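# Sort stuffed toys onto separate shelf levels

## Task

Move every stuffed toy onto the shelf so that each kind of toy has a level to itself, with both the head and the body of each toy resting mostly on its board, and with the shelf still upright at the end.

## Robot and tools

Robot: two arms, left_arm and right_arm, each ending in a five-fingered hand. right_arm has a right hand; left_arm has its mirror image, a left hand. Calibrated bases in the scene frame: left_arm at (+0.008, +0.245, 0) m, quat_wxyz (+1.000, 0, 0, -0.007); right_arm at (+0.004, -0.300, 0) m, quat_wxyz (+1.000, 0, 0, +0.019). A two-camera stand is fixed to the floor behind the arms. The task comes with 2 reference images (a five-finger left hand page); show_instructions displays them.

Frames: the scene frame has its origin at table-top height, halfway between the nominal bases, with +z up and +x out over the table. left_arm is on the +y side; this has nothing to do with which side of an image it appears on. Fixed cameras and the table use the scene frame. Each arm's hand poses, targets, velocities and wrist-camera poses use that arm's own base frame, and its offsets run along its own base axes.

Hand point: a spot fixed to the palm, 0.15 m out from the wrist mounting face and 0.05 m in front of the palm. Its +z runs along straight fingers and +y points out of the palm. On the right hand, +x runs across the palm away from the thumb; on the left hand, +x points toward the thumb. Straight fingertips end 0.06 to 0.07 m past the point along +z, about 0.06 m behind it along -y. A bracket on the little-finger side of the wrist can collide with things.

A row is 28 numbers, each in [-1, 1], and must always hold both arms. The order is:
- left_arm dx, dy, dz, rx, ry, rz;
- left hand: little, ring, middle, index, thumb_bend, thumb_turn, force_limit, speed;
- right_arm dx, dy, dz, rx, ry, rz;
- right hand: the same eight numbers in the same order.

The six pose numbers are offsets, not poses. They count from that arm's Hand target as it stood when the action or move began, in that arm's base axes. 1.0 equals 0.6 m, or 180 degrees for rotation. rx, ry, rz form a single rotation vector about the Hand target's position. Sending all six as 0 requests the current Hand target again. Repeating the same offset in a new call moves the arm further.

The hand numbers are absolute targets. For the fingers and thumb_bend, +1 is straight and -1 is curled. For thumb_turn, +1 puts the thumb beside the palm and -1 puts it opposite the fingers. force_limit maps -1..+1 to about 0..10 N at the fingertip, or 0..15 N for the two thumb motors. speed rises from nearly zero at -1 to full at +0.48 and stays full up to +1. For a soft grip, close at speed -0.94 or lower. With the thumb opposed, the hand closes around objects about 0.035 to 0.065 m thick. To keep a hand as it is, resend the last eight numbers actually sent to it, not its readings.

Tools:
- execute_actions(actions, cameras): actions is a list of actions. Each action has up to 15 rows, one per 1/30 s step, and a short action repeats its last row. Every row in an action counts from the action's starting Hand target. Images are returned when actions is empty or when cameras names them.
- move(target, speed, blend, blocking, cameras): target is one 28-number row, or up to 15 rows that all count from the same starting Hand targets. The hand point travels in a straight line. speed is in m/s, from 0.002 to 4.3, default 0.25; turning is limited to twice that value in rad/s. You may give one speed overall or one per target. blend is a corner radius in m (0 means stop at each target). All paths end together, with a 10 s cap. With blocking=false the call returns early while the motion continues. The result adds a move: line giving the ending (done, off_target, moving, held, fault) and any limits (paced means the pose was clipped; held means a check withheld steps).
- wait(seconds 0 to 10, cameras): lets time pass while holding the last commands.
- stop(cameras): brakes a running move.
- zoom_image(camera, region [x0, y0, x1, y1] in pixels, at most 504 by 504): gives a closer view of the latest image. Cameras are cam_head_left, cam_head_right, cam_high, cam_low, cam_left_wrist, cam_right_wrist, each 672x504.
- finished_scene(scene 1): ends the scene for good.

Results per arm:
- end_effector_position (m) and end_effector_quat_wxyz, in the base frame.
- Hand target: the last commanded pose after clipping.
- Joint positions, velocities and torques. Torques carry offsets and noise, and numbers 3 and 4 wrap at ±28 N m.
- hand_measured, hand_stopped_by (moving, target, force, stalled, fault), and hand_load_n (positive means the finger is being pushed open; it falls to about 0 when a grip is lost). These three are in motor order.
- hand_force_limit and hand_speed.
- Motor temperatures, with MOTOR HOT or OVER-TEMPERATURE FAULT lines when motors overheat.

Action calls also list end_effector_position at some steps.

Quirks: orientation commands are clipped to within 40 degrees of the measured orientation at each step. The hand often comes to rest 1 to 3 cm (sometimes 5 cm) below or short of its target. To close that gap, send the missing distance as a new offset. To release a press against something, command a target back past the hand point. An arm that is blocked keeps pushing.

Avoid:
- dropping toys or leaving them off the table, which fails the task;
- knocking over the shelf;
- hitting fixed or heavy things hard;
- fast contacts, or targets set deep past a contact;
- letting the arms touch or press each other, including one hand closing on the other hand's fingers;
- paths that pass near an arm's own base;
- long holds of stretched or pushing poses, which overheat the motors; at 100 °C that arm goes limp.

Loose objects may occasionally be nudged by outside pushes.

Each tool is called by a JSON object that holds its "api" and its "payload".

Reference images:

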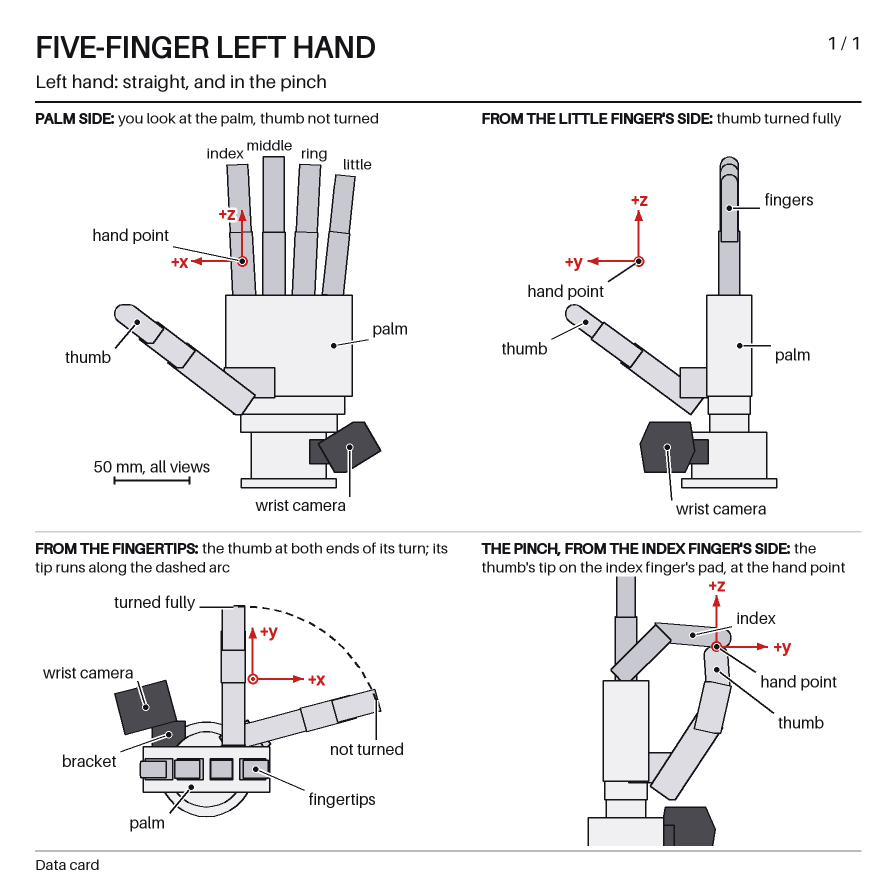

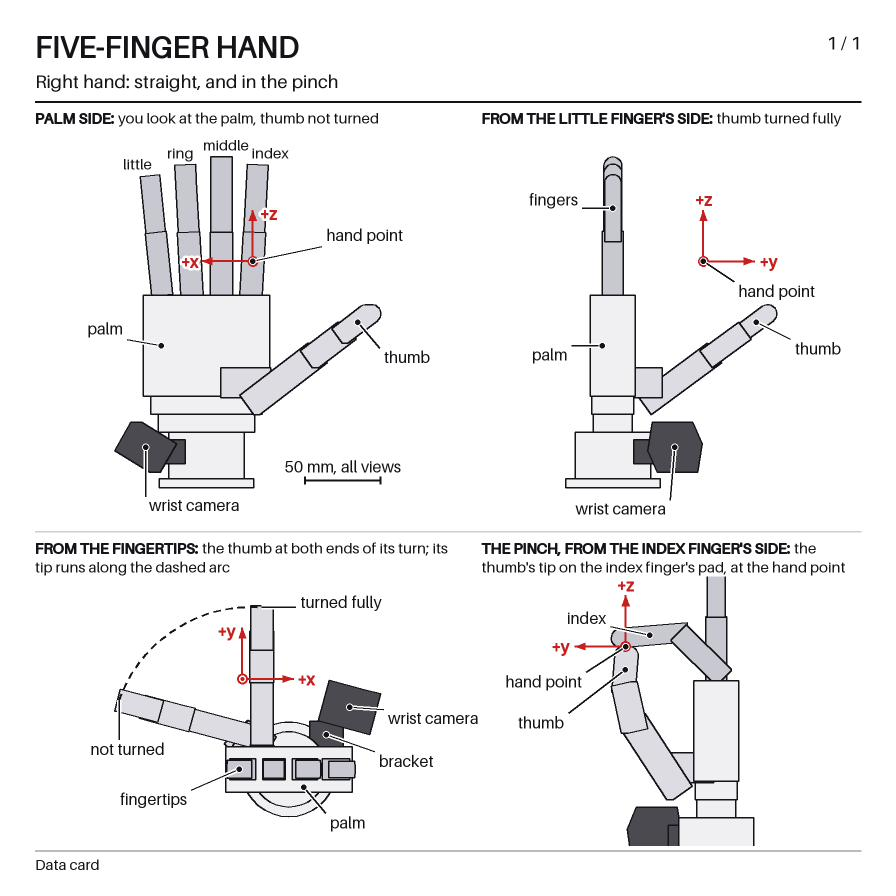

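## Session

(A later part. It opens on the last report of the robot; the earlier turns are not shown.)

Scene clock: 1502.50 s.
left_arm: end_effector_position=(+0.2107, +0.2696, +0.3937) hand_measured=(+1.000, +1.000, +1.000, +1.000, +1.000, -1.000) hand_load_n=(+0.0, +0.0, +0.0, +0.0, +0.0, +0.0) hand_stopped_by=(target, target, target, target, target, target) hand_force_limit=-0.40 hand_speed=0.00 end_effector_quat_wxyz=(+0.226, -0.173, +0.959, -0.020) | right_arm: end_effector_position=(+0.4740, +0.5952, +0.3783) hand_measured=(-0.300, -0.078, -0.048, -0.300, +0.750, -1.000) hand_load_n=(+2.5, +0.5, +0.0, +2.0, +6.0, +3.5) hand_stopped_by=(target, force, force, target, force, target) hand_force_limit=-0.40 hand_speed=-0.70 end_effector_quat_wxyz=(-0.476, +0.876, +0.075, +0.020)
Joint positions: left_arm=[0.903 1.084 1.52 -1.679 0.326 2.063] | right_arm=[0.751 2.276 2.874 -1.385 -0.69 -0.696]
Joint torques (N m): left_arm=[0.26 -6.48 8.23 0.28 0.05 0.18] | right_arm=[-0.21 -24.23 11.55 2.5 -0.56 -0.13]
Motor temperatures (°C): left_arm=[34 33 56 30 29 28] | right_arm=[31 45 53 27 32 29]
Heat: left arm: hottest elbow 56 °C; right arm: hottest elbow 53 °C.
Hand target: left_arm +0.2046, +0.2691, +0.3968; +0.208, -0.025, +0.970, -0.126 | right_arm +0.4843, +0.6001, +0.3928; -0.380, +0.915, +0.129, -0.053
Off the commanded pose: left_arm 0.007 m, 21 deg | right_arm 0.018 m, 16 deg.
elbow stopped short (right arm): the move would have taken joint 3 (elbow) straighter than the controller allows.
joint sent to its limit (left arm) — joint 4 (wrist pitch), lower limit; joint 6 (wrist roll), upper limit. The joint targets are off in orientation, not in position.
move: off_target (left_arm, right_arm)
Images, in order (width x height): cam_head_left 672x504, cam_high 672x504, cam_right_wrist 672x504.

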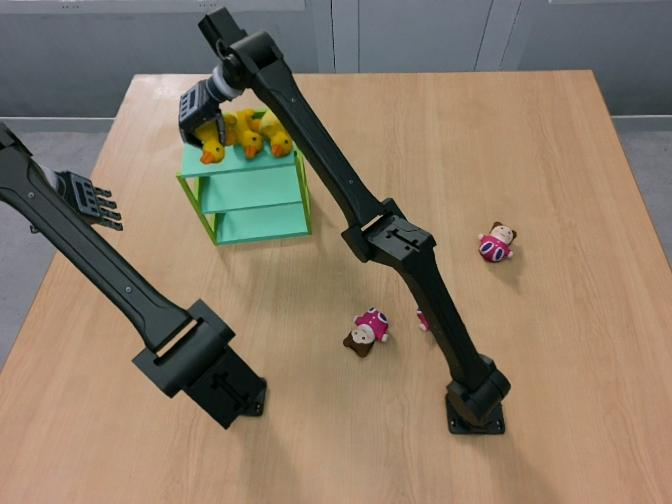

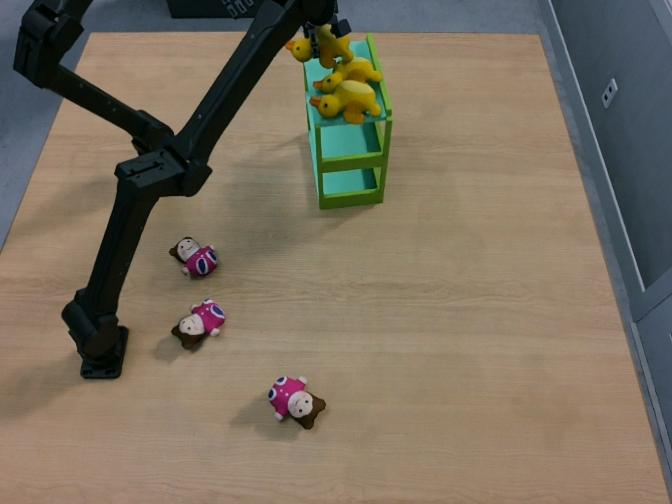

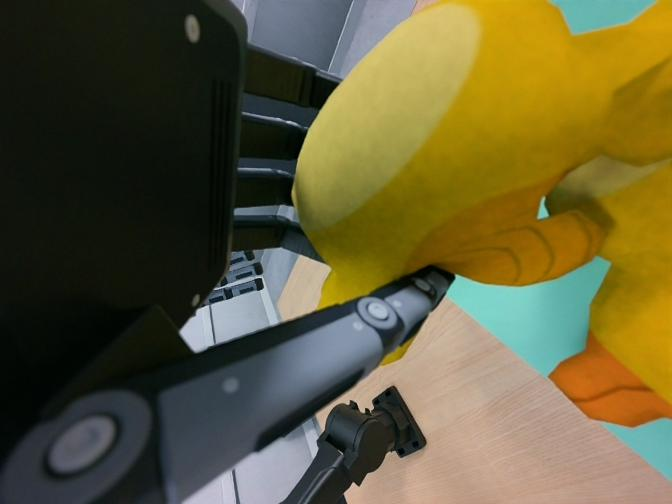

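{"api": "move", "payload": {"target": [0,0,0,0,0,0,1,1,1,1,1,-1,-0.4,0,0.063,0.04,-0.045,0,0,-0.044,-0.3,-0.3,-0.3,-0.3,-0.1,-1,-0.4,-0.7], "speed": 0.08, "cameras": ["cam_right_wrist","cam_head_left","cam_high","cam_low"]}}

{"api": "zoom_image", "payload": {"camera": "cam_head_left", "region": [150, 60, 330, 220]}}

{"api": "zoom_image", "payload": {"camera": "cam_low", "region": [270, 70, 470, 220]}}

Scene clock: 1532.20 s.
left_arm: end_effector_position=(+0.2107, +0.2696, +0.3937) hand_measured=(+1.000, +1.000, +1.000, +1.000, +1.000, -1.000) hand_load_n=(+0.0, +0.0, +0.0, +0.0, +0.0, +0.0) hand_stopped_by=(target, target, target, target, target, target) hand_force_limit=-0.40 hand_speed=0.00 end_effector_quat_wxyz=(+0.226, -0.173, +0.959, -0.020) | right_arm: end_effector_position=(+0.5083, +0.6181, +0.3652) hand_measured=(-0.300, -0.078, -0.048, -0.300, +0.750, -1.000) hand_load_n=(+1.5, +0.0, +0.0, +2.5, +5.0, +3.5) hand_stopped_by=(target, force, force, target, force, target) hand_force_limit=-0.40 hand_speed=-0.70 end_effector_quat_wxyz=(-0.489, +0.870, +0.033, +0.059)
Joint positions: left_arm=[0.903 1.084 1.52 -1.679 0.326 2.063] | right_arm=[0.751 2.315 2.878 -1.245 -0.615 -0.596]
Joint torques (N m): left_arm=[0.26 -6.48 8.2 0.27 0.05 0.18] | right_arm=[0.09 -23.3 11.33 2.52 -0.25 0.1]
Motor temperatures (°C): left_arm=[33 33 56 30 29 28] | right_arm=[31 43 58 27 32 29]
Heat: left arm: hottest elbow 56 °C; right arm: hottest elbow 58 °C.
Hand target: left_arm +0.2046, +0.2691, +0.3968; +0.208, -0.025, +0.970, -0.126 | right_arm +0.5221, +0.6241, +0.3658; -0.382, +0.921, +0.065, -0.027
Off the commanded pose: left_arm 0.007 m, 21 deg | right_arm 0.015 m, 17 deg.
elbow stopped short (right arm): the move would have taken joint 3 (elbow) straighter than the controller allows.
joint sent to its limit (left arm) — joint 4 (wrist pitch), lower limit; joint 6 (wrist roll), upper limit. The joint targets are off in orientation, not in position.
move: off_target (left_arm, right_arm)
Images, in order (width x height): cam_head_left 672x504, cam_high 672x504, cam_low 672x504, cam_right_wrist 672x504.

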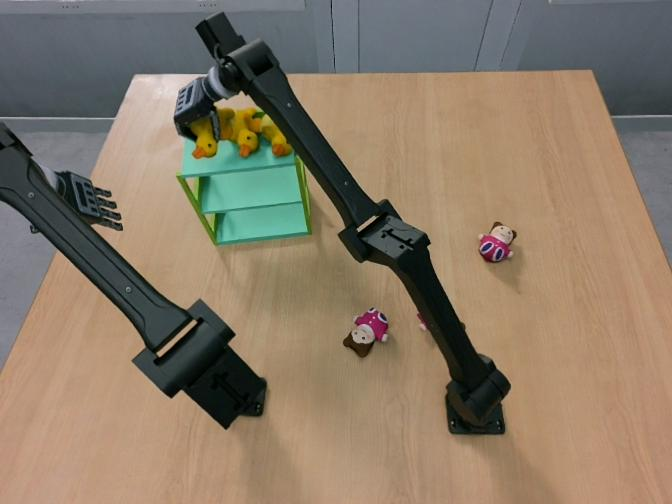

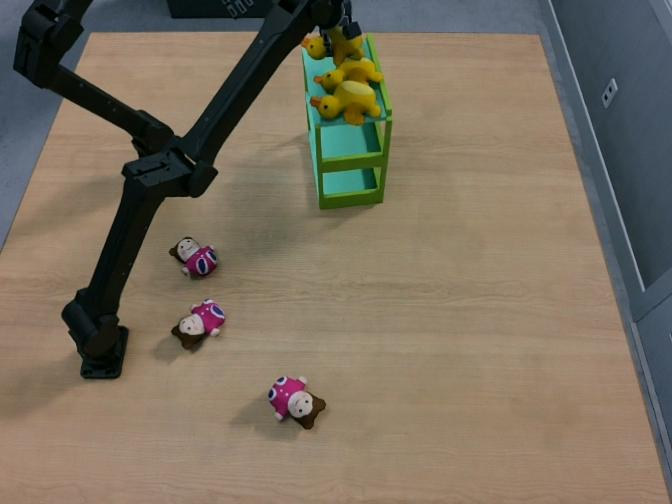

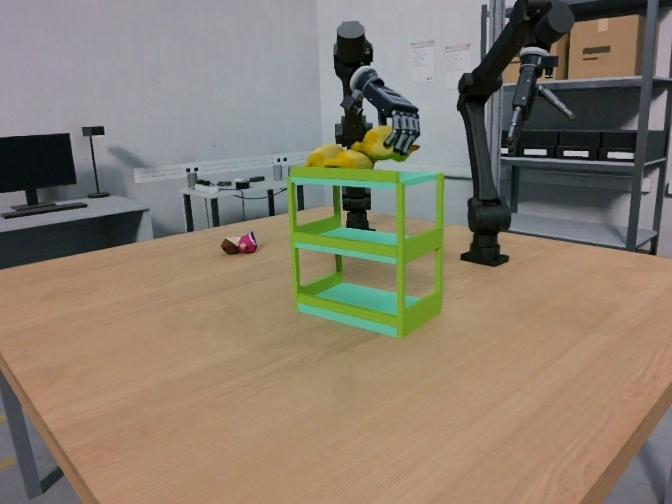

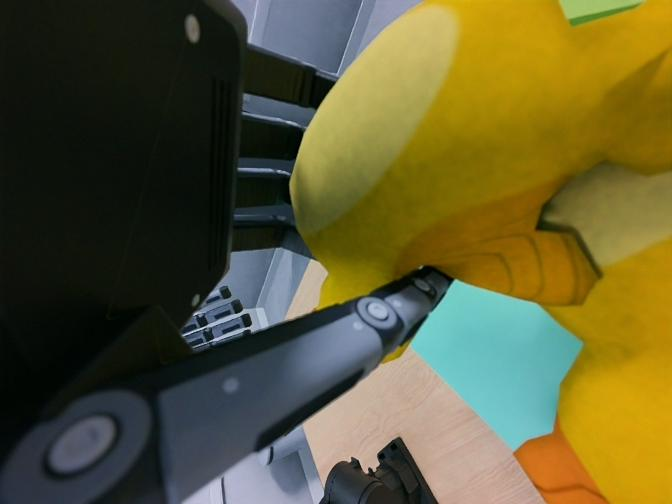

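Scaled by 2.800 from the camera's 672x504 image, which has a finer 960x720 frame.

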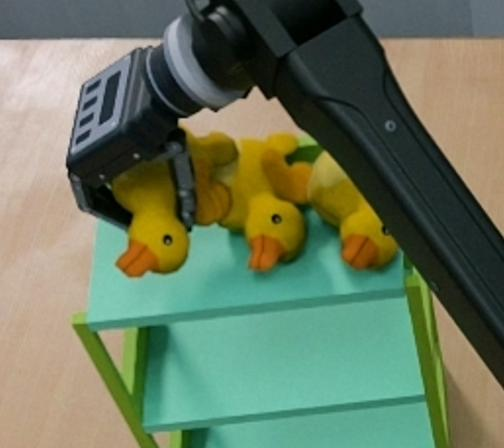

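Scaled by 2.520 from the camera's 672x504 image, which has a finer 960x720 frame.

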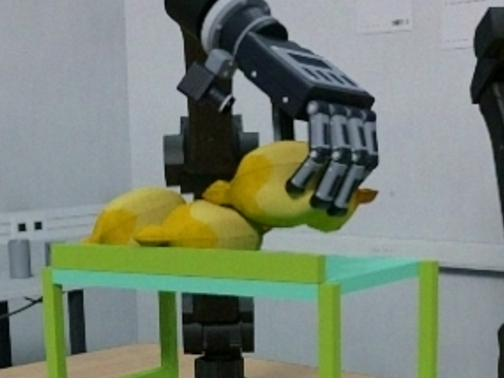

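{"api": "move", "payload": {"target": [0,0,0,0,0,0,1,1,1,1,1,-1,-0.4,0,-0.05,0.027,0.0,0.08,0.011,0.03,-0.3,-0.3,-0.3,-0.3,-0.1,-1,-0.4,-0.7], "speed": 0.08, "cameras": ["cam_head_left","cam_low"]}}

{"api": "zoom_image", "payload": {"camera": "cam_head_left", "region": [150, 60, 330, 220]}}

{"api": "zoom_image", "payload": {"camera": "cam_low", "region": [270, 70, 470, 220]}}

Scene clock: 1569.73 s.
left_arm: end_effector_position=(+0.2107, +0.2696, +0.3937) hand_measured=(+1.000, +1.000, +1.000, +1.000, +1.000, -1.000) hand_load_n=(+0.0, +0.0, +0.0, +0.0, +0.0, +0.0) hand_stopped_by=(target, target, target, target, target, target) hand_force_limit=-0.40 hand_speed=0.00 end_effector_quat_wxyz=(+0.226, -0.173, +0.959, -0.020) | right_arm: end_effector_position=(+0.4816, +0.6373, +0.3565) hand_measured=(-0.300, -0.078, -0.048, -0.300, +0.750, -1.000) hand_load_n=(+2.0, +0.5, +0.0, +2.0, +6.0, +3.5) hand_stopped_by=(target, force, force, target, force, target) hand_force_limit=-0.40 hand_speed=-0.70 end_effector_quat_wxyz=(-0.533, +0.842, +0.077, -0.024)
Joint positions: left_arm=[0.903 1.084 1.52 -1.679 0.326 2.063] | right_arm=[0.751 2.352 2.878 -1.218 -0.829 -0.595]
Joint torques (N m): left_arm=[0.21 -6.48 8.23 0.28 0.06 0.18] | right_arm=[-0.32 -24.76 11.34 2.39 -0.64 0.09]
Motor temperatures (°C): left_arm=[33 32 56 30 29 28] | right_arm=[31 48 56 27 32 29]
Heat: left arm: hottest elbow 56 °C; right arm: hottest elbow 56 °C.
Hand target: left_arm +0.2046, +0.2691, +0.3968; +0.208, -0.025, +0.970, -0.126 | right_arm +0.4922, +0.6403, +0.3657; -0.494, +0.861, +0.105, -0.052
Off the commanded pose: left_arm 0.007 m, 21 deg | right_arm 0.014 m, 7 deg.
elbow stopped short (right arm): the move would have taken joint 3 (elbow) straighter than the controller allows.
joint sent to its limit (left arm) — joint 4 (wrist pitch), lower limit; joint 6 (wrist roll), upper limit. The joint targets are off in orientation, not in position.
move: off_target (left_arm, right_arm)
Images, in order (width x height): cam_head_left 672x504, cam_low 672x504.

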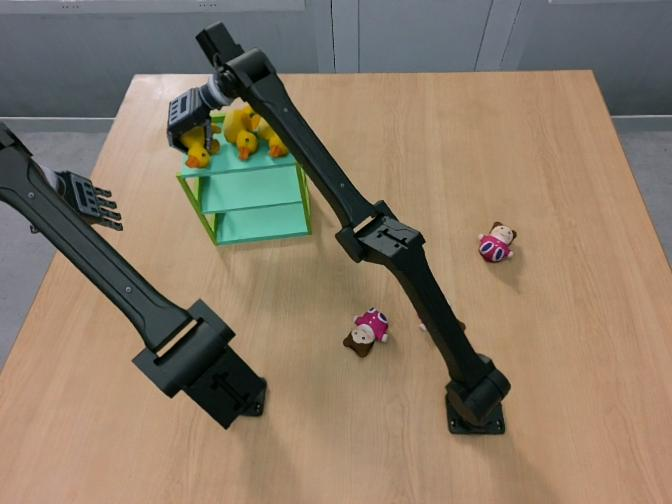

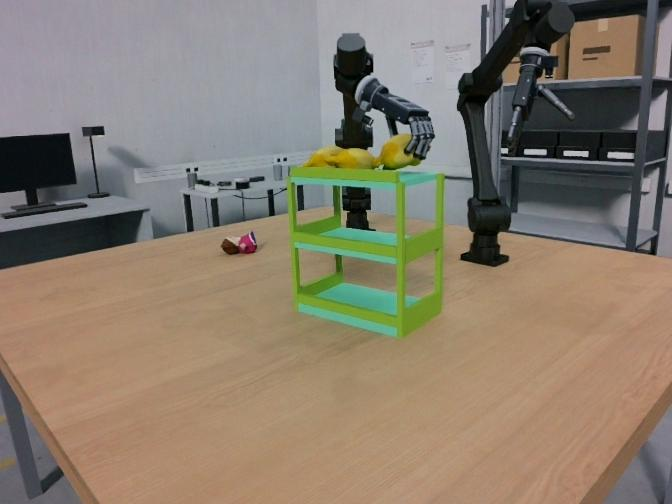

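Scaled by 2.800 from the camera's 672x504 image, which has a finer 960x720 frame.

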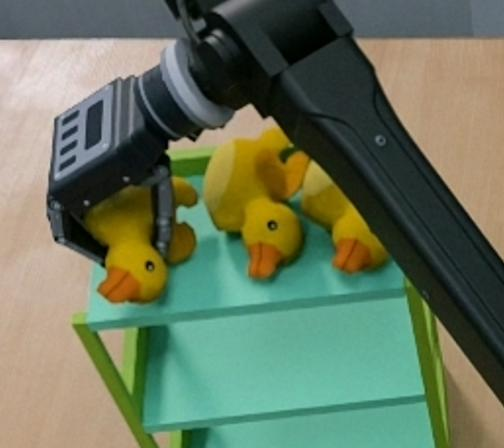

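Scaled by 2.520 from the camera's 672x504 image, which has a finer 960x720 frame.

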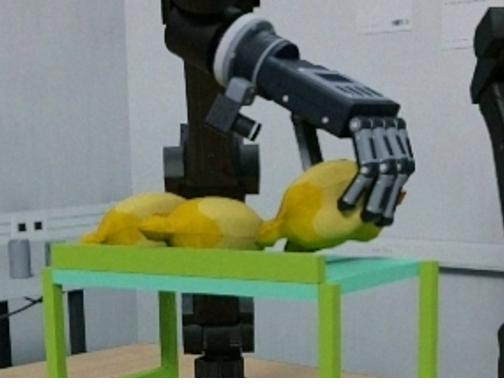

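{"api": "move", "payload": {"target": [0,0,0,0,0,0,1,1,1,1,1,-1,-0.4,0,0.025,0.0,-0.045,0,0,0,-0.3,-0.3,-0.3,-0.3,-0.1,-1,-0.4,-0.7], "speed": 0.06, "cameras": ["cam_head_left","cam_low"]}}

{"api": "zoom_image", "payload": {"camera": "cam_head_left", "region": [150, 60, 330, 220]}}

{"api": "zoom_image", "payload": {"camera": "cam_low", "region": [270, 70, 470, 220]}}

Scene clock: 1583.70 s.
left_arm: end_effector_position=(+0.2107, +0.2696, +0.3937) hand_measured=(+1.000, +1.000, +1.000, +1.000, +1.000, -1.000) hand_load_n=(+0.0, +0.0, +0.0, +0.0, +0.0, +0.0) hand_stopped_by=(target, target, target, target, target, target) hand_force_limit=-0.40 hand_speed=0.00 end_effector_quat_wxyz=(+0.226, -0.173, +0.959, -0.020) | right_arm: end_effector_position=(+0.4845, +0.6405, +0.3415) hand_measured=(-0.300, -0.078, -0.048, -0.300, +0.750, -1.000) hand_load_n=(+2.0, +0.5, +0.0, +2.0, +5.5, +3.5) hand_stopped_by=(target, force, force, target, force, target) hand_force_limit=-0.40 hand_speed=-0.70 end_effector_quat_wxyz=(-0.531, +0.843, +0.077, -0.033)
Joint positions: left_arm=[0.903 1.084 1.52 -1.679 0.326 2.063] | right_arm=[0.75 2.374 2.878 -1.215 -0.842 -0.599]
Joint torques (N m): left_arm=[0.26 -6.48 8.23 0.27 0.06 0.18] | right_arm=[-1.08 -23.94 11.44 2.39 -0.55 -0.18]
Motor temperatures (°C): left_arm=[33 32 56 30 29 28] | right_arm=[31 49 57 27 32 29]
Heat: left arm: hottest elbow 56 °C; right arm: hottest elbow 57 °C.
Hand target: left_arm +0.2046, +0.2691, +0.3968; +0.208, -0.025, +0.970, -0.126 | right_arm +0.5069, +0.6404, +0.3388; -0.494, +0.861, +0.105, -0.053
Off the commanded pose: left_arm 0.007 m, 21 deg | right_arm 0.023 m, 6 deg.
elbow stopped short (right arm): the move would have taken joint 3 (elbow) straighter than the controller allows.
joint sent to its limit (left arm) — joint 4 (wrist pitch), lower limit; joint 6 (wrist roll), upper limit. The joint targets are off in orientation, not in position.
move: off_target (left_arm, right_arm)
Images, in order (width x height): cam_head_left 672x504, cam_low 672x504.

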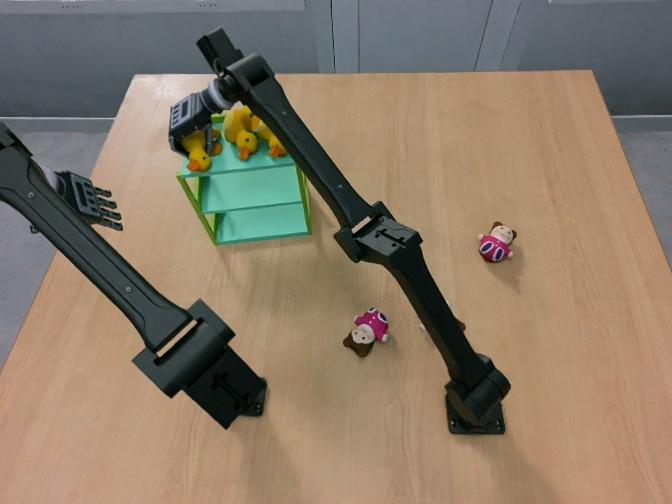

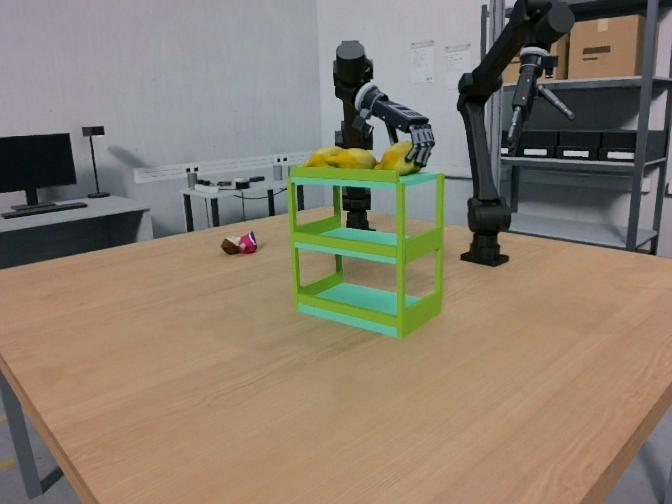

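Scaled by 2.800 from the camera's 672x504 image, which has a finer 960x720 frame.

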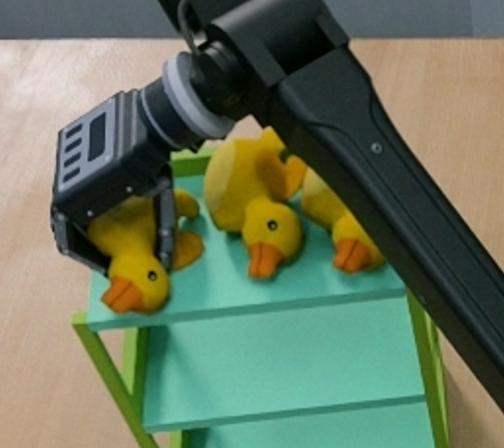

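Scaled by 2.520 from the camera's 672x504 image, which has a finer 960x720 frame.

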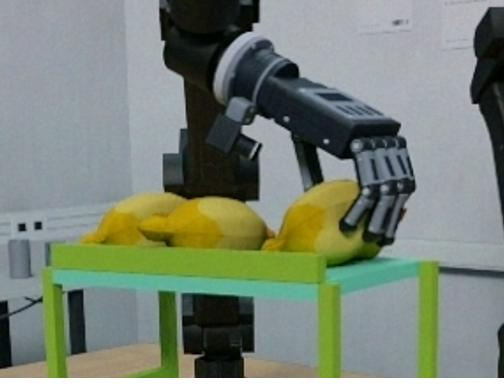

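{"api": "move", "payload": {"target": [0,0,0,0,0,0,1,1,1,1,1,-1,-0.4,0,-0.037,0.0,0.0,0,0,0,0.1,0.1,0.1,0.1,1,-1,-0.4,-0.75], "speed": 0.06, "cameras": ["cam_head_left","cam_low","cam_right_wrist"]}}

{"api": "zoom_image", "payload": {"camera": "cam_head_left", "region": [150, 60, 330, 220]}}

{"api": "zoom_image", "payload": {"camera": "cam_low", "region": [270, 70, 470, 220]}}

Scene clock: 1590.90 s.
left_arm: end_effector_position=(+0.2107, +0.2696, +0.3937) hand_measured=(+1.000, +1.000, +1.000, +1.000, +1.000, -1.000) hand_load_n=(+0.0, +0.0, +0.0, +0.0, +0.0, +0.5) hand_stopped_by=(target, target, target, target, target, target) hand_force_limit=-0.40 hand_speed=0.00 end_effector_quat_wxyz=(+0.226, -0.173, +0.959, -0.020) | right_arm: end_effector_position=(+0.4837, +0.6361, +0.3356) hand_measured=(+0.100, +0.100, +0.100, +0.100, +1.000, -1.000) hand_load_n=(+0.0, +0.0, +0.0, +0.0, +0.0, +0.0) hand_stopped_by=(target, target, target, target, target, target) hand_force_limit=-0.40 hand_speed=-0.75 end_effector_quat_wxyz=(-0.521, +0.849, +0.081, -0.035)
Joint positions: left_arm=[0.903 1.084 1.52 -1.679 0.326 2.063] | right_arm=[0.749 2.375 2.878 -1.246 -0.835 -0.626]
Joint torques (N m): left_arm=[0.26 -6.48 8.2 0.29 0.05 0.18] | right_arm=[0.32 -25.7 11.48 1.13 -0.43 -0.13]
Motor temperatures (°C): left_arm=[33 32 56 30 29 28] | right_arm=[31 48 57 27 32 29]
Heat: left arm: hottest elbow 56 °C; right arm: hottest elbow 57 °C.
Hand target: left_arm +0.2046, +0.2691, +0.3968; +0.208, -0.025, +0.970, -0.126 | right_arm +0.4848, +0.6405, +0.3386; -0.494, +0.861, +0.105, -0.052
Off the commanded pose: left_arm 0.007 m, 21 deg | right_arm 0.005 m, 5 deg.
elbow stopped short (right arm): the move would have taken joint 3 (elbow) straighter than the controller allows.
joint sent to its limit (left arm) — joint 4 (wrist pitch), lower limit; joint 6 (wrist roll), upper limit. The joint targets are off in orientation, not in position.
move: off_target (left_arm, right_arm)
Images, in order (width x height): cam_head_left 672x504, cam_low 672x504, cam_right_wrist 672x504.

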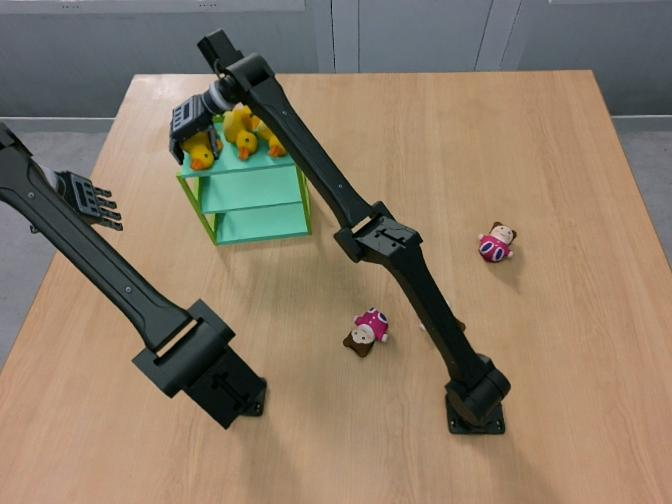

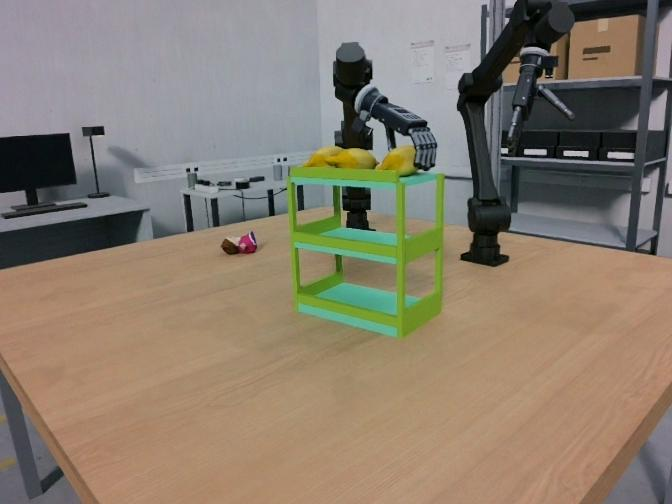

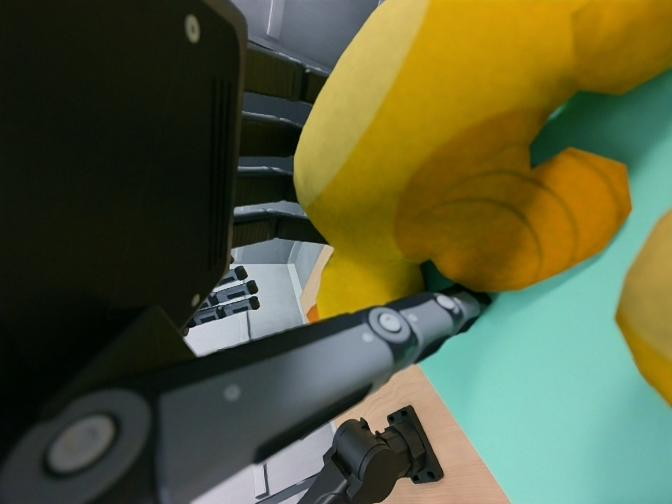

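Scaled by 2.800 from the camera's 672x504 image, which has a finer 960x720 frame.

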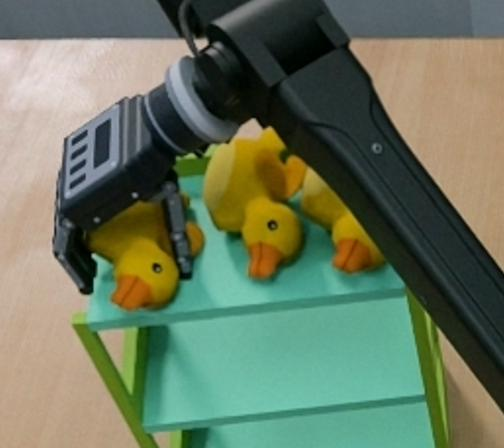

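Scaled by 2.520 from the camera's 672x504 image, which has a finer 960x720 frame.

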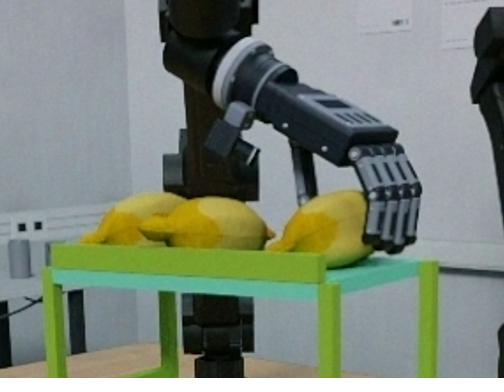

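{"api": "move", "payload": {"target": [[0,0,0,0,0,0,1,1,1,1,1,-1,-0.4,0,0.0,0.0,0.0,0,0,0,1,1,1,1,1,-1,-0.4,0],[0,0,0,0,0,0,1,1,1,1,1,-1,-0.4,0,0.0,0.0,0.08,0.08,0.01,0,1,1,1,1,1,-1,-0.4,0]], "speed": 0.1, "cameras": ["cam_head_left","cam_low","cam_right_wrist"]}}

{"api": "zoom_image", "payload": {"camera": "cam_head_left", "region": [150, 60, 330, 220]}}

{"api": "zoom_image", "payload": {"camera": "cam_low", "region": [270, 70, 470, 220]}}

Scene clock: 1607.53 s.
left_arm: end_effector_position=(+0.2107, +0.2696, +0.3937) hand_measured=(+1.000, +1.000, +1.000, +1.000, +1.000, -1.000) hand_load_n=(-0.5, +0.0, +0.0, +0.0, +0.0, +0.0) hand_stopped_by=(target, target, target, target, target, target) hand_force_limit=-0.40 hand_speed=0.00 end_effector_quat_wxyz=(+0.226, -0.173, +0.959, -0.020) | right_arm: end_effector_position=(+0.4798, +0.6474, +0.3713) hand_measured=(+1.000, +1.000, +1.000, +1.000, +1.000, -1.000) hand_load_n=(+0.0, +0.0, +0.0, +0.0, +0.0, +0.0) hand_stopped_by=(target, target, target, target, target, target) hand_force_limit=-0.40 hand_speed=0.00 end_effector_quat_wxyz=(-0.590, +0.797, +0.107, -0.064)
Joint positions: left_arm=[0.903 1.084 1.52 -1.679 0.326 2.063] | right_arm=[0.732 2.331 2.79 -1.039 -1.003 -0.53]
Joint torques (N m): left_arm=[0.21 -6.42 8.2 0.29 0.06 0.18] | right_arm=[-0.44 -27.99 7.79 2.45 -0.56 0.2]
Motor temperatures (°C): left_arm=[33 32 56 30 29 28] | right_arm=[31 48 57 27 32 29]
Heat: left arm: hottest elbow 56 °C; right arm: hottest elbow 57 °C.
Hand target: left_arm +0.2046, +0.2691, +0.3968; +0.208, -0.025, +0.970, -0.126 | right_arm +0.4849, +0.6403, +0.3867; -0.600, +0.792, +0.103, -0.052
Off the commanded pose: left_arm 0.007 m, 21 deg | right_arm 0.017 m, 2 deg.
elbow stopped short (right arm): the move would have taken joint 3 (elbow) straighter than the controller allows.
joint sent to its limit (left arm) — joint 4 (wrist pitch), lower limit; joint 6 (wrist roll), upper limit. The joint targets are off in orientation, not in position.
move: off_target (left_arm, right_arm)
Images, in order (width x height): cam_head_left 672x504, cam_low 672x504, cam_right_wrist 672x504.

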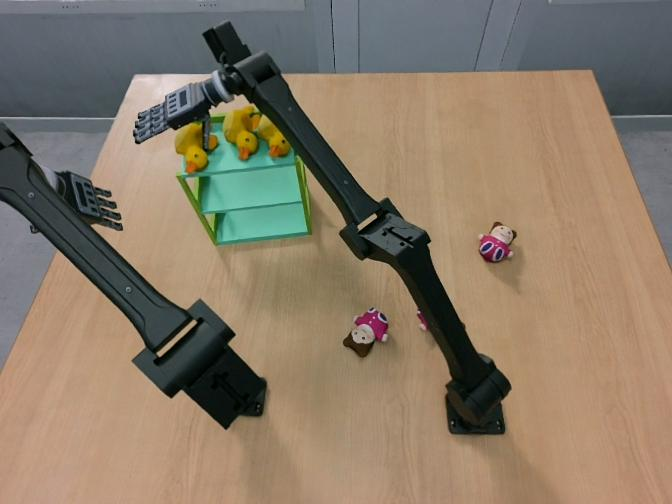

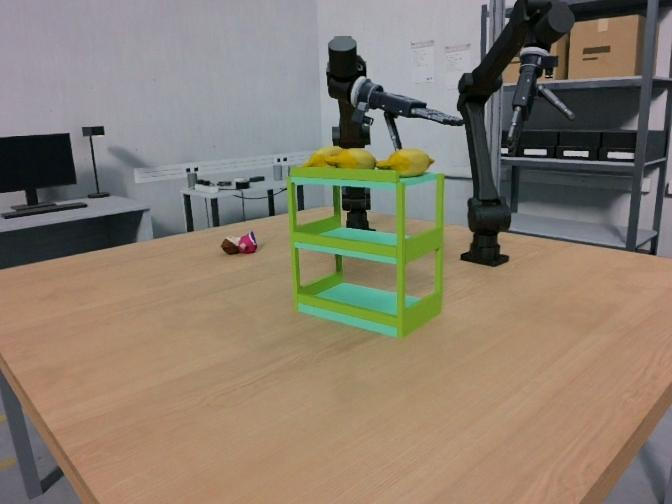

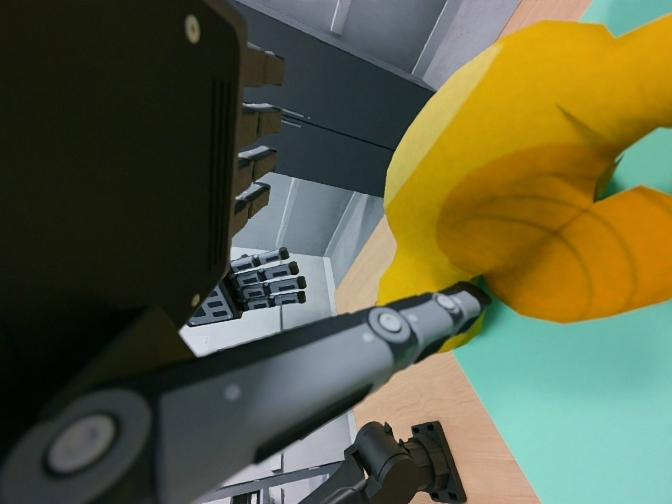

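Scaled by 2.800 from the camera's 672x504 image, which has a finer 960x720 frame.

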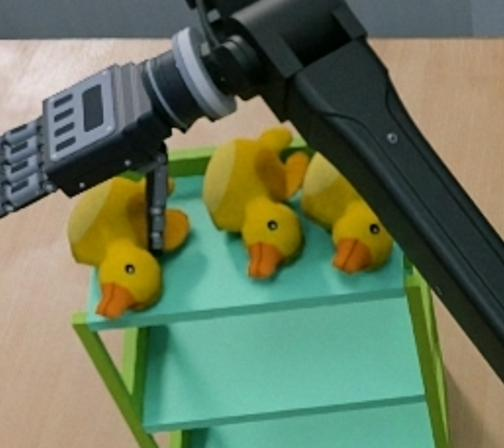

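Scaled by 2.520 from the camera's 672x504 image, which has a finer 960x720 frame.

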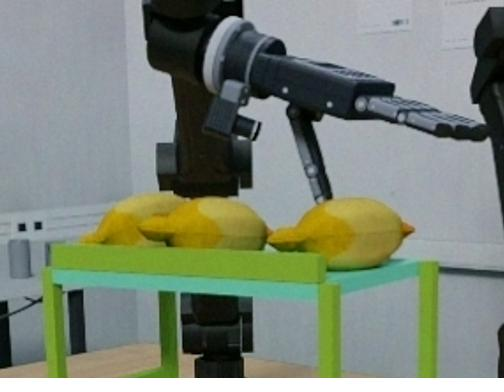

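{"api": "move", "payload": {"target": [[0,0,0,0,0,0,1,1,1,1,1,-1,-0.4,0,0.0,-0.035,0.12,0,0,0,1,1,1,1,1,-1,-0.4,0],[0,0,0,0,0,0,1,1,1,1,1,-1,-0.4,0,-0.03,-0.2,0.2,0,0,0,1,1,1,1,1,-1,-0.4,0],[0,0,0,0,0,0,1,1,1,1,1,-1,-0.4,0,-0.2,-0.7,0.13,-0.1,0,-0.2,1,1,1,1,1,-1,-0.4,0]], "speed": [0.08,0.15,0.25], "blend": 0.02, "cameras": ["cam_head_left","cam_low","cam_high"]}}

{"api": "zoom_image", "payload": {"camera": "cam_head_left", "region": [150, 60, 330, 220]}}

{"api": "zoom_image", "payload": {"camera": "cam_low", "region": [270, 70, 470, 220]}}

{"api": "zoom_image", "payload": {"camera": "cam_high", "region": [260, 0, 420, 150]}}

Scene clock: 1629.87 s.
left_arm: end_effector_position=(+0.2107, +0.2696, +0.3937) hand_measured=(+1.000, +1.000, +1.000, +1.000, +1.000, -1.000) hand_load_n=(+0.0, +0.0, +0.0, +0.0, +0.0, +0.0) hand_stopped_by=(target, target, target, target, target, target) hand_force_limit=-0.40 hand_speed=0.00 end_effector_quat_wxyz=(+0.226, -0.173, +0.959, -0.020) | right_arm: end_effector_position=(+0.3645, +0.2240, +0.4694) hand_measured=(+1.000, +1.000, +1.000, +1.000, +1.000, -1.000) hand_load_n=(+0.0, +0.0, +0.0, +0.0, +0.0, +0.0) hand_stopped_by=(target, target, target, target, target, target) hand_force_limit=-0.40 hand_speed=0.00 end_effector_quat_wxyz=(-0.462, +0.865, -0.153, +0.123)
Joint positions: left_arm=[0.903 1.084 1.52 -1.679 0.326 2.063] | right_arm=[0.282 1.211 1.673 -1.238 -0.686 -0.642]
Joint torques (N m): left_arm=[0.26 -6.48 8.21 0.27 0.06 0.18] | right_arm=[-0.09 -8.47 7.76 1.09 -0.6 -0.13]
Motor temperatures (°C): left_arm=[33 32 56 30 29 28] | right_arm=[31 52 57 27 32 29]
Heat: left arm: hottest elbow 56 °C; right arm: hottest elbow 57 °C.
Hand target: left_arm +0.2046, +0.2691, +0.3968; +0.208, -0.025, +0.970, -0.126 | right_arm +0.3649, +0.2204, +0.4646; -0.458, +0.867, -0.155, +0.120
Off the commanded pose: left_arm 0.007 m, 21 deg | right_arm 0.006 m, 1 deg.
elbow stopped short (right arm): the move would have taken joint 3 (elbow) straighter than the controller allows.
joint sent to its limit (left arm) — joint 4 (wrist pitch), lower limit; joint 6 (wrist roll), upper limit. The joint targets are off in orientation, not in position.
move: off_target (left_arm)
Images, in order (width x height): cam_head_left 672x504, cam_high 672x504, cam_low 672x504.

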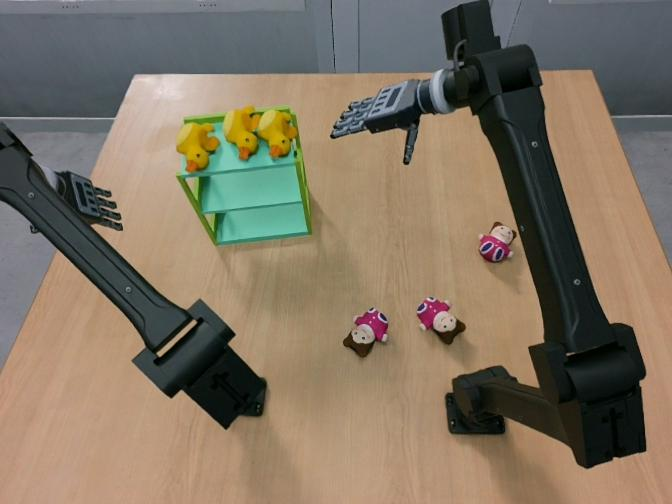

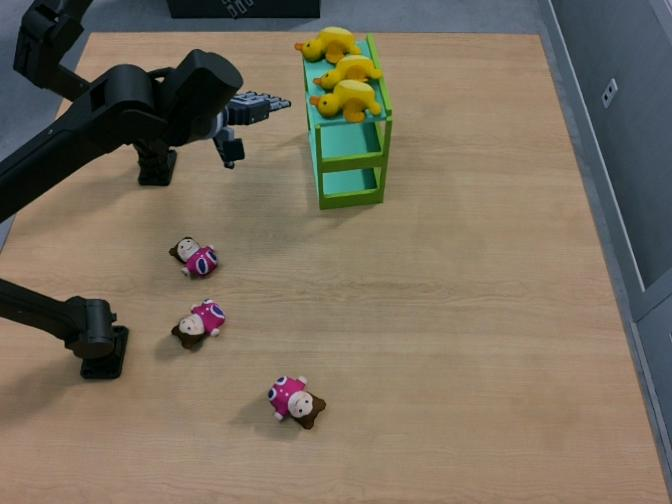

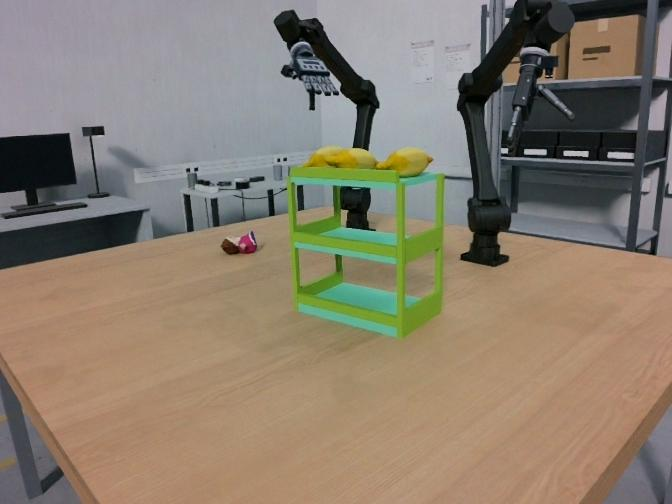

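Scaled by 2.800 from the camera's 672x504 image, which has a finer 960x720 frame.

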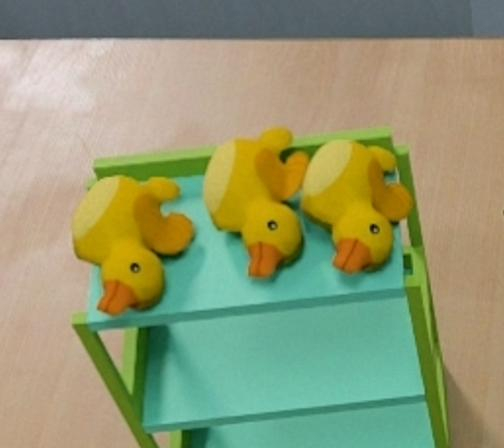

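Scaled by 2.520 from the camera's 672x504 image, which has a finer 960x720 frame.

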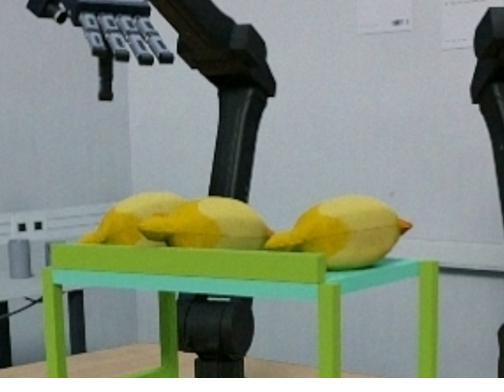

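Scaled by 3.150 from the camera's 672x504 image, which has a finer 960x720 frame.

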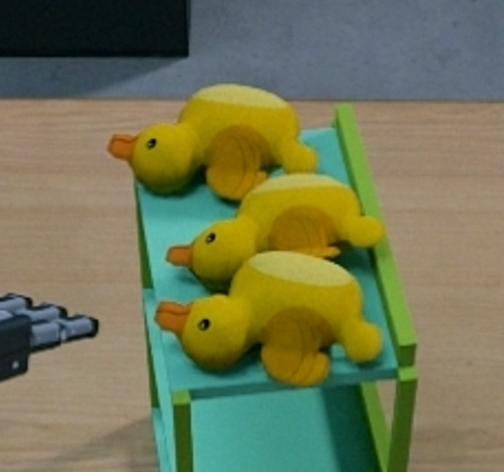

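{"api": "move", "payload": {"target": [[0.359,0.068,0.055,0,0,0,1,1,1,1,1,-1,-0.4,0,0,0,0,0,0,0,1,1,1,1,1,-1,-0.4,0],[0.467,0.0015,0.039,0,0,0,1,1,1,1,1,-1,-0.4,0,0,0,0,0,0,0,1,1,1,1,1,-1,-0.4,0],[0.467,0.0015,-0.051,0,0,0,1,1,1,1,1,-1,-0.4,0,0,0,0,0,0,0,1,1,1,1,1,-1,-0.4,0]], "speed": [0.25,0.15,0.12], "blend": 0.02, "cameras": ["cam_head_left","cam_low"]}}

{"api": "zoom_image", "payload": {"camera": "cam_head_left", "region": [150, 60, 330, 220]}}

{"api": "zoom_image", "payload": {"camera": "cam_low", "region": [270, 70, 470, 220]}}

Scene clock: 1645.33 s.
left_arm: end_effector_position=(+0.4831, +0.2691, +0.3704) hand_measured=(+1.000, +1.000, +1.000, +1.000, +1.000, -1.000) hand_load_n=(+0.0, +0.0, +0.0, +0.0, +0.0, +0.0) hand_stopped_by=(target, target, target, target, target, target) hand_force_limit=-0.40 hand_speed=0.00 end_effector_quat_wxyz=(+0.211, -0.028, +0.969, -0.124) | right_arm: end_effector_position=(+0.3645, +0.2240, +0.4694) hand_measured=(+1.000, +1.000, +1.000, +1.000, +1.000, -1.000) hand_load_n=(+0.0, +0.0, -0.5, -0.5, +0.0, +0.0) hand_stopped_by=(target, target, target, target, target, target) hand_force_limit=-0.40 hand_speed=0.00 end_effector_quat_wxyz=(-0.462, +0.865, -0.153, +0.123)
Joint positions: left_arm=[0.542 1.671 2.045 -1.681 0.423 1.998] | right_arm=[0.282 1.211 1.673 -1.238 -0.686 -0.642]
Joint torques (N m): left_arm=[-0.32 -15.38 8.39 0.36 0.39 0.11] | right_arm=[-0.21 -8.64 7.68 1.16 -0.56 -0.14]
Motor temperatures (°C): left_arm=[33 32 56 30 29 28] | right_arm=[31 48 55 27 32 29]
Heat: left arm: hottest elbow 56 °C; right arm: hottest elbow 55 °C.
Hand target: left_arm +0.4849, +0.2700, +0.3662; +0.208, -0.025, +0.970, -0.126 | right_arm +0.3649, +0.2204, +0.4646; -0.458, +0.867, -0.155, +0.120
Off the commanded pose: left_arm 0.005 m, 1 deg | right_arm 0.006 m, 1 deg.
move: done
Images, in order (width x height): cam_head_left 672x504, cam_low 672x504.

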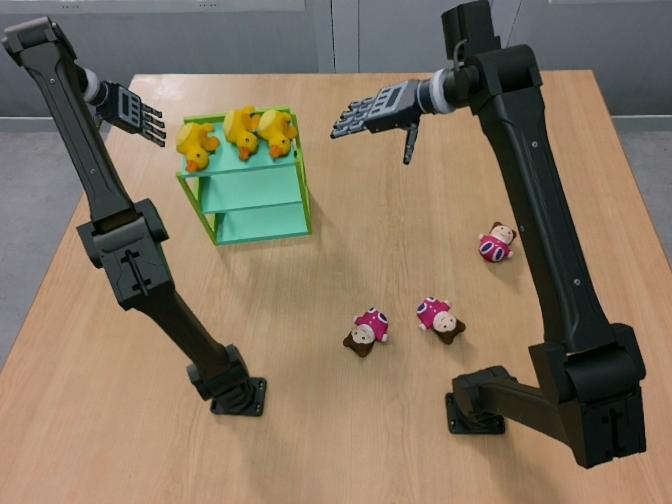

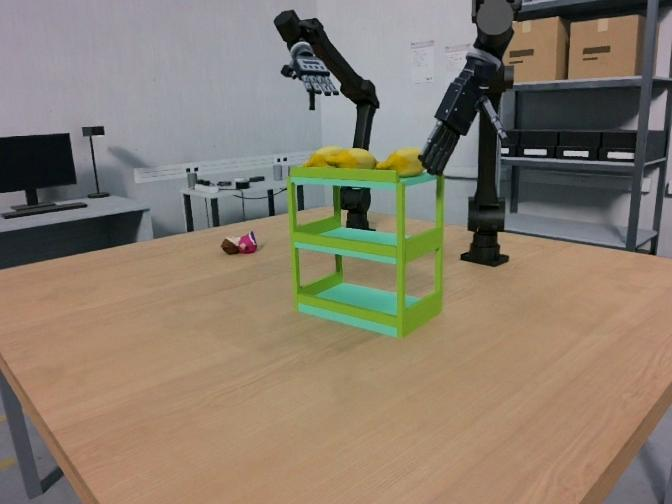

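Scaled by 2.800 from the camera's 672x504 image, which has a finer 960x720 frame.

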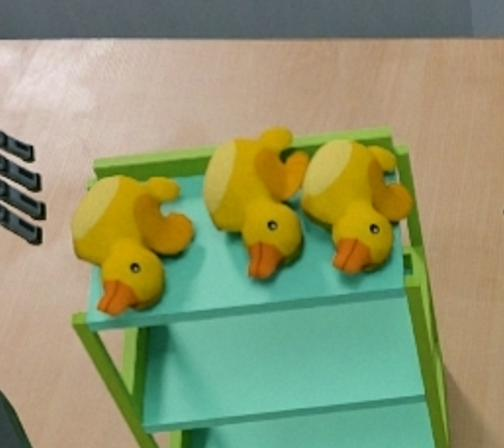

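Scaled by 2.520 from the camera's 672x504 image, which has a finer 960x720 frame.

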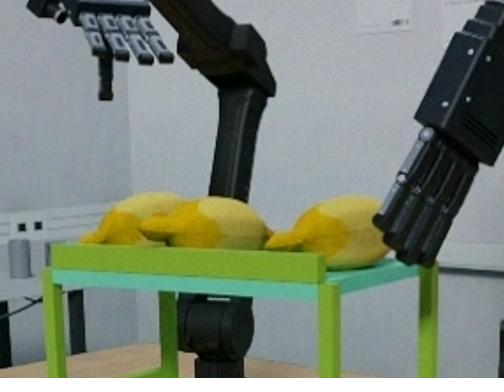

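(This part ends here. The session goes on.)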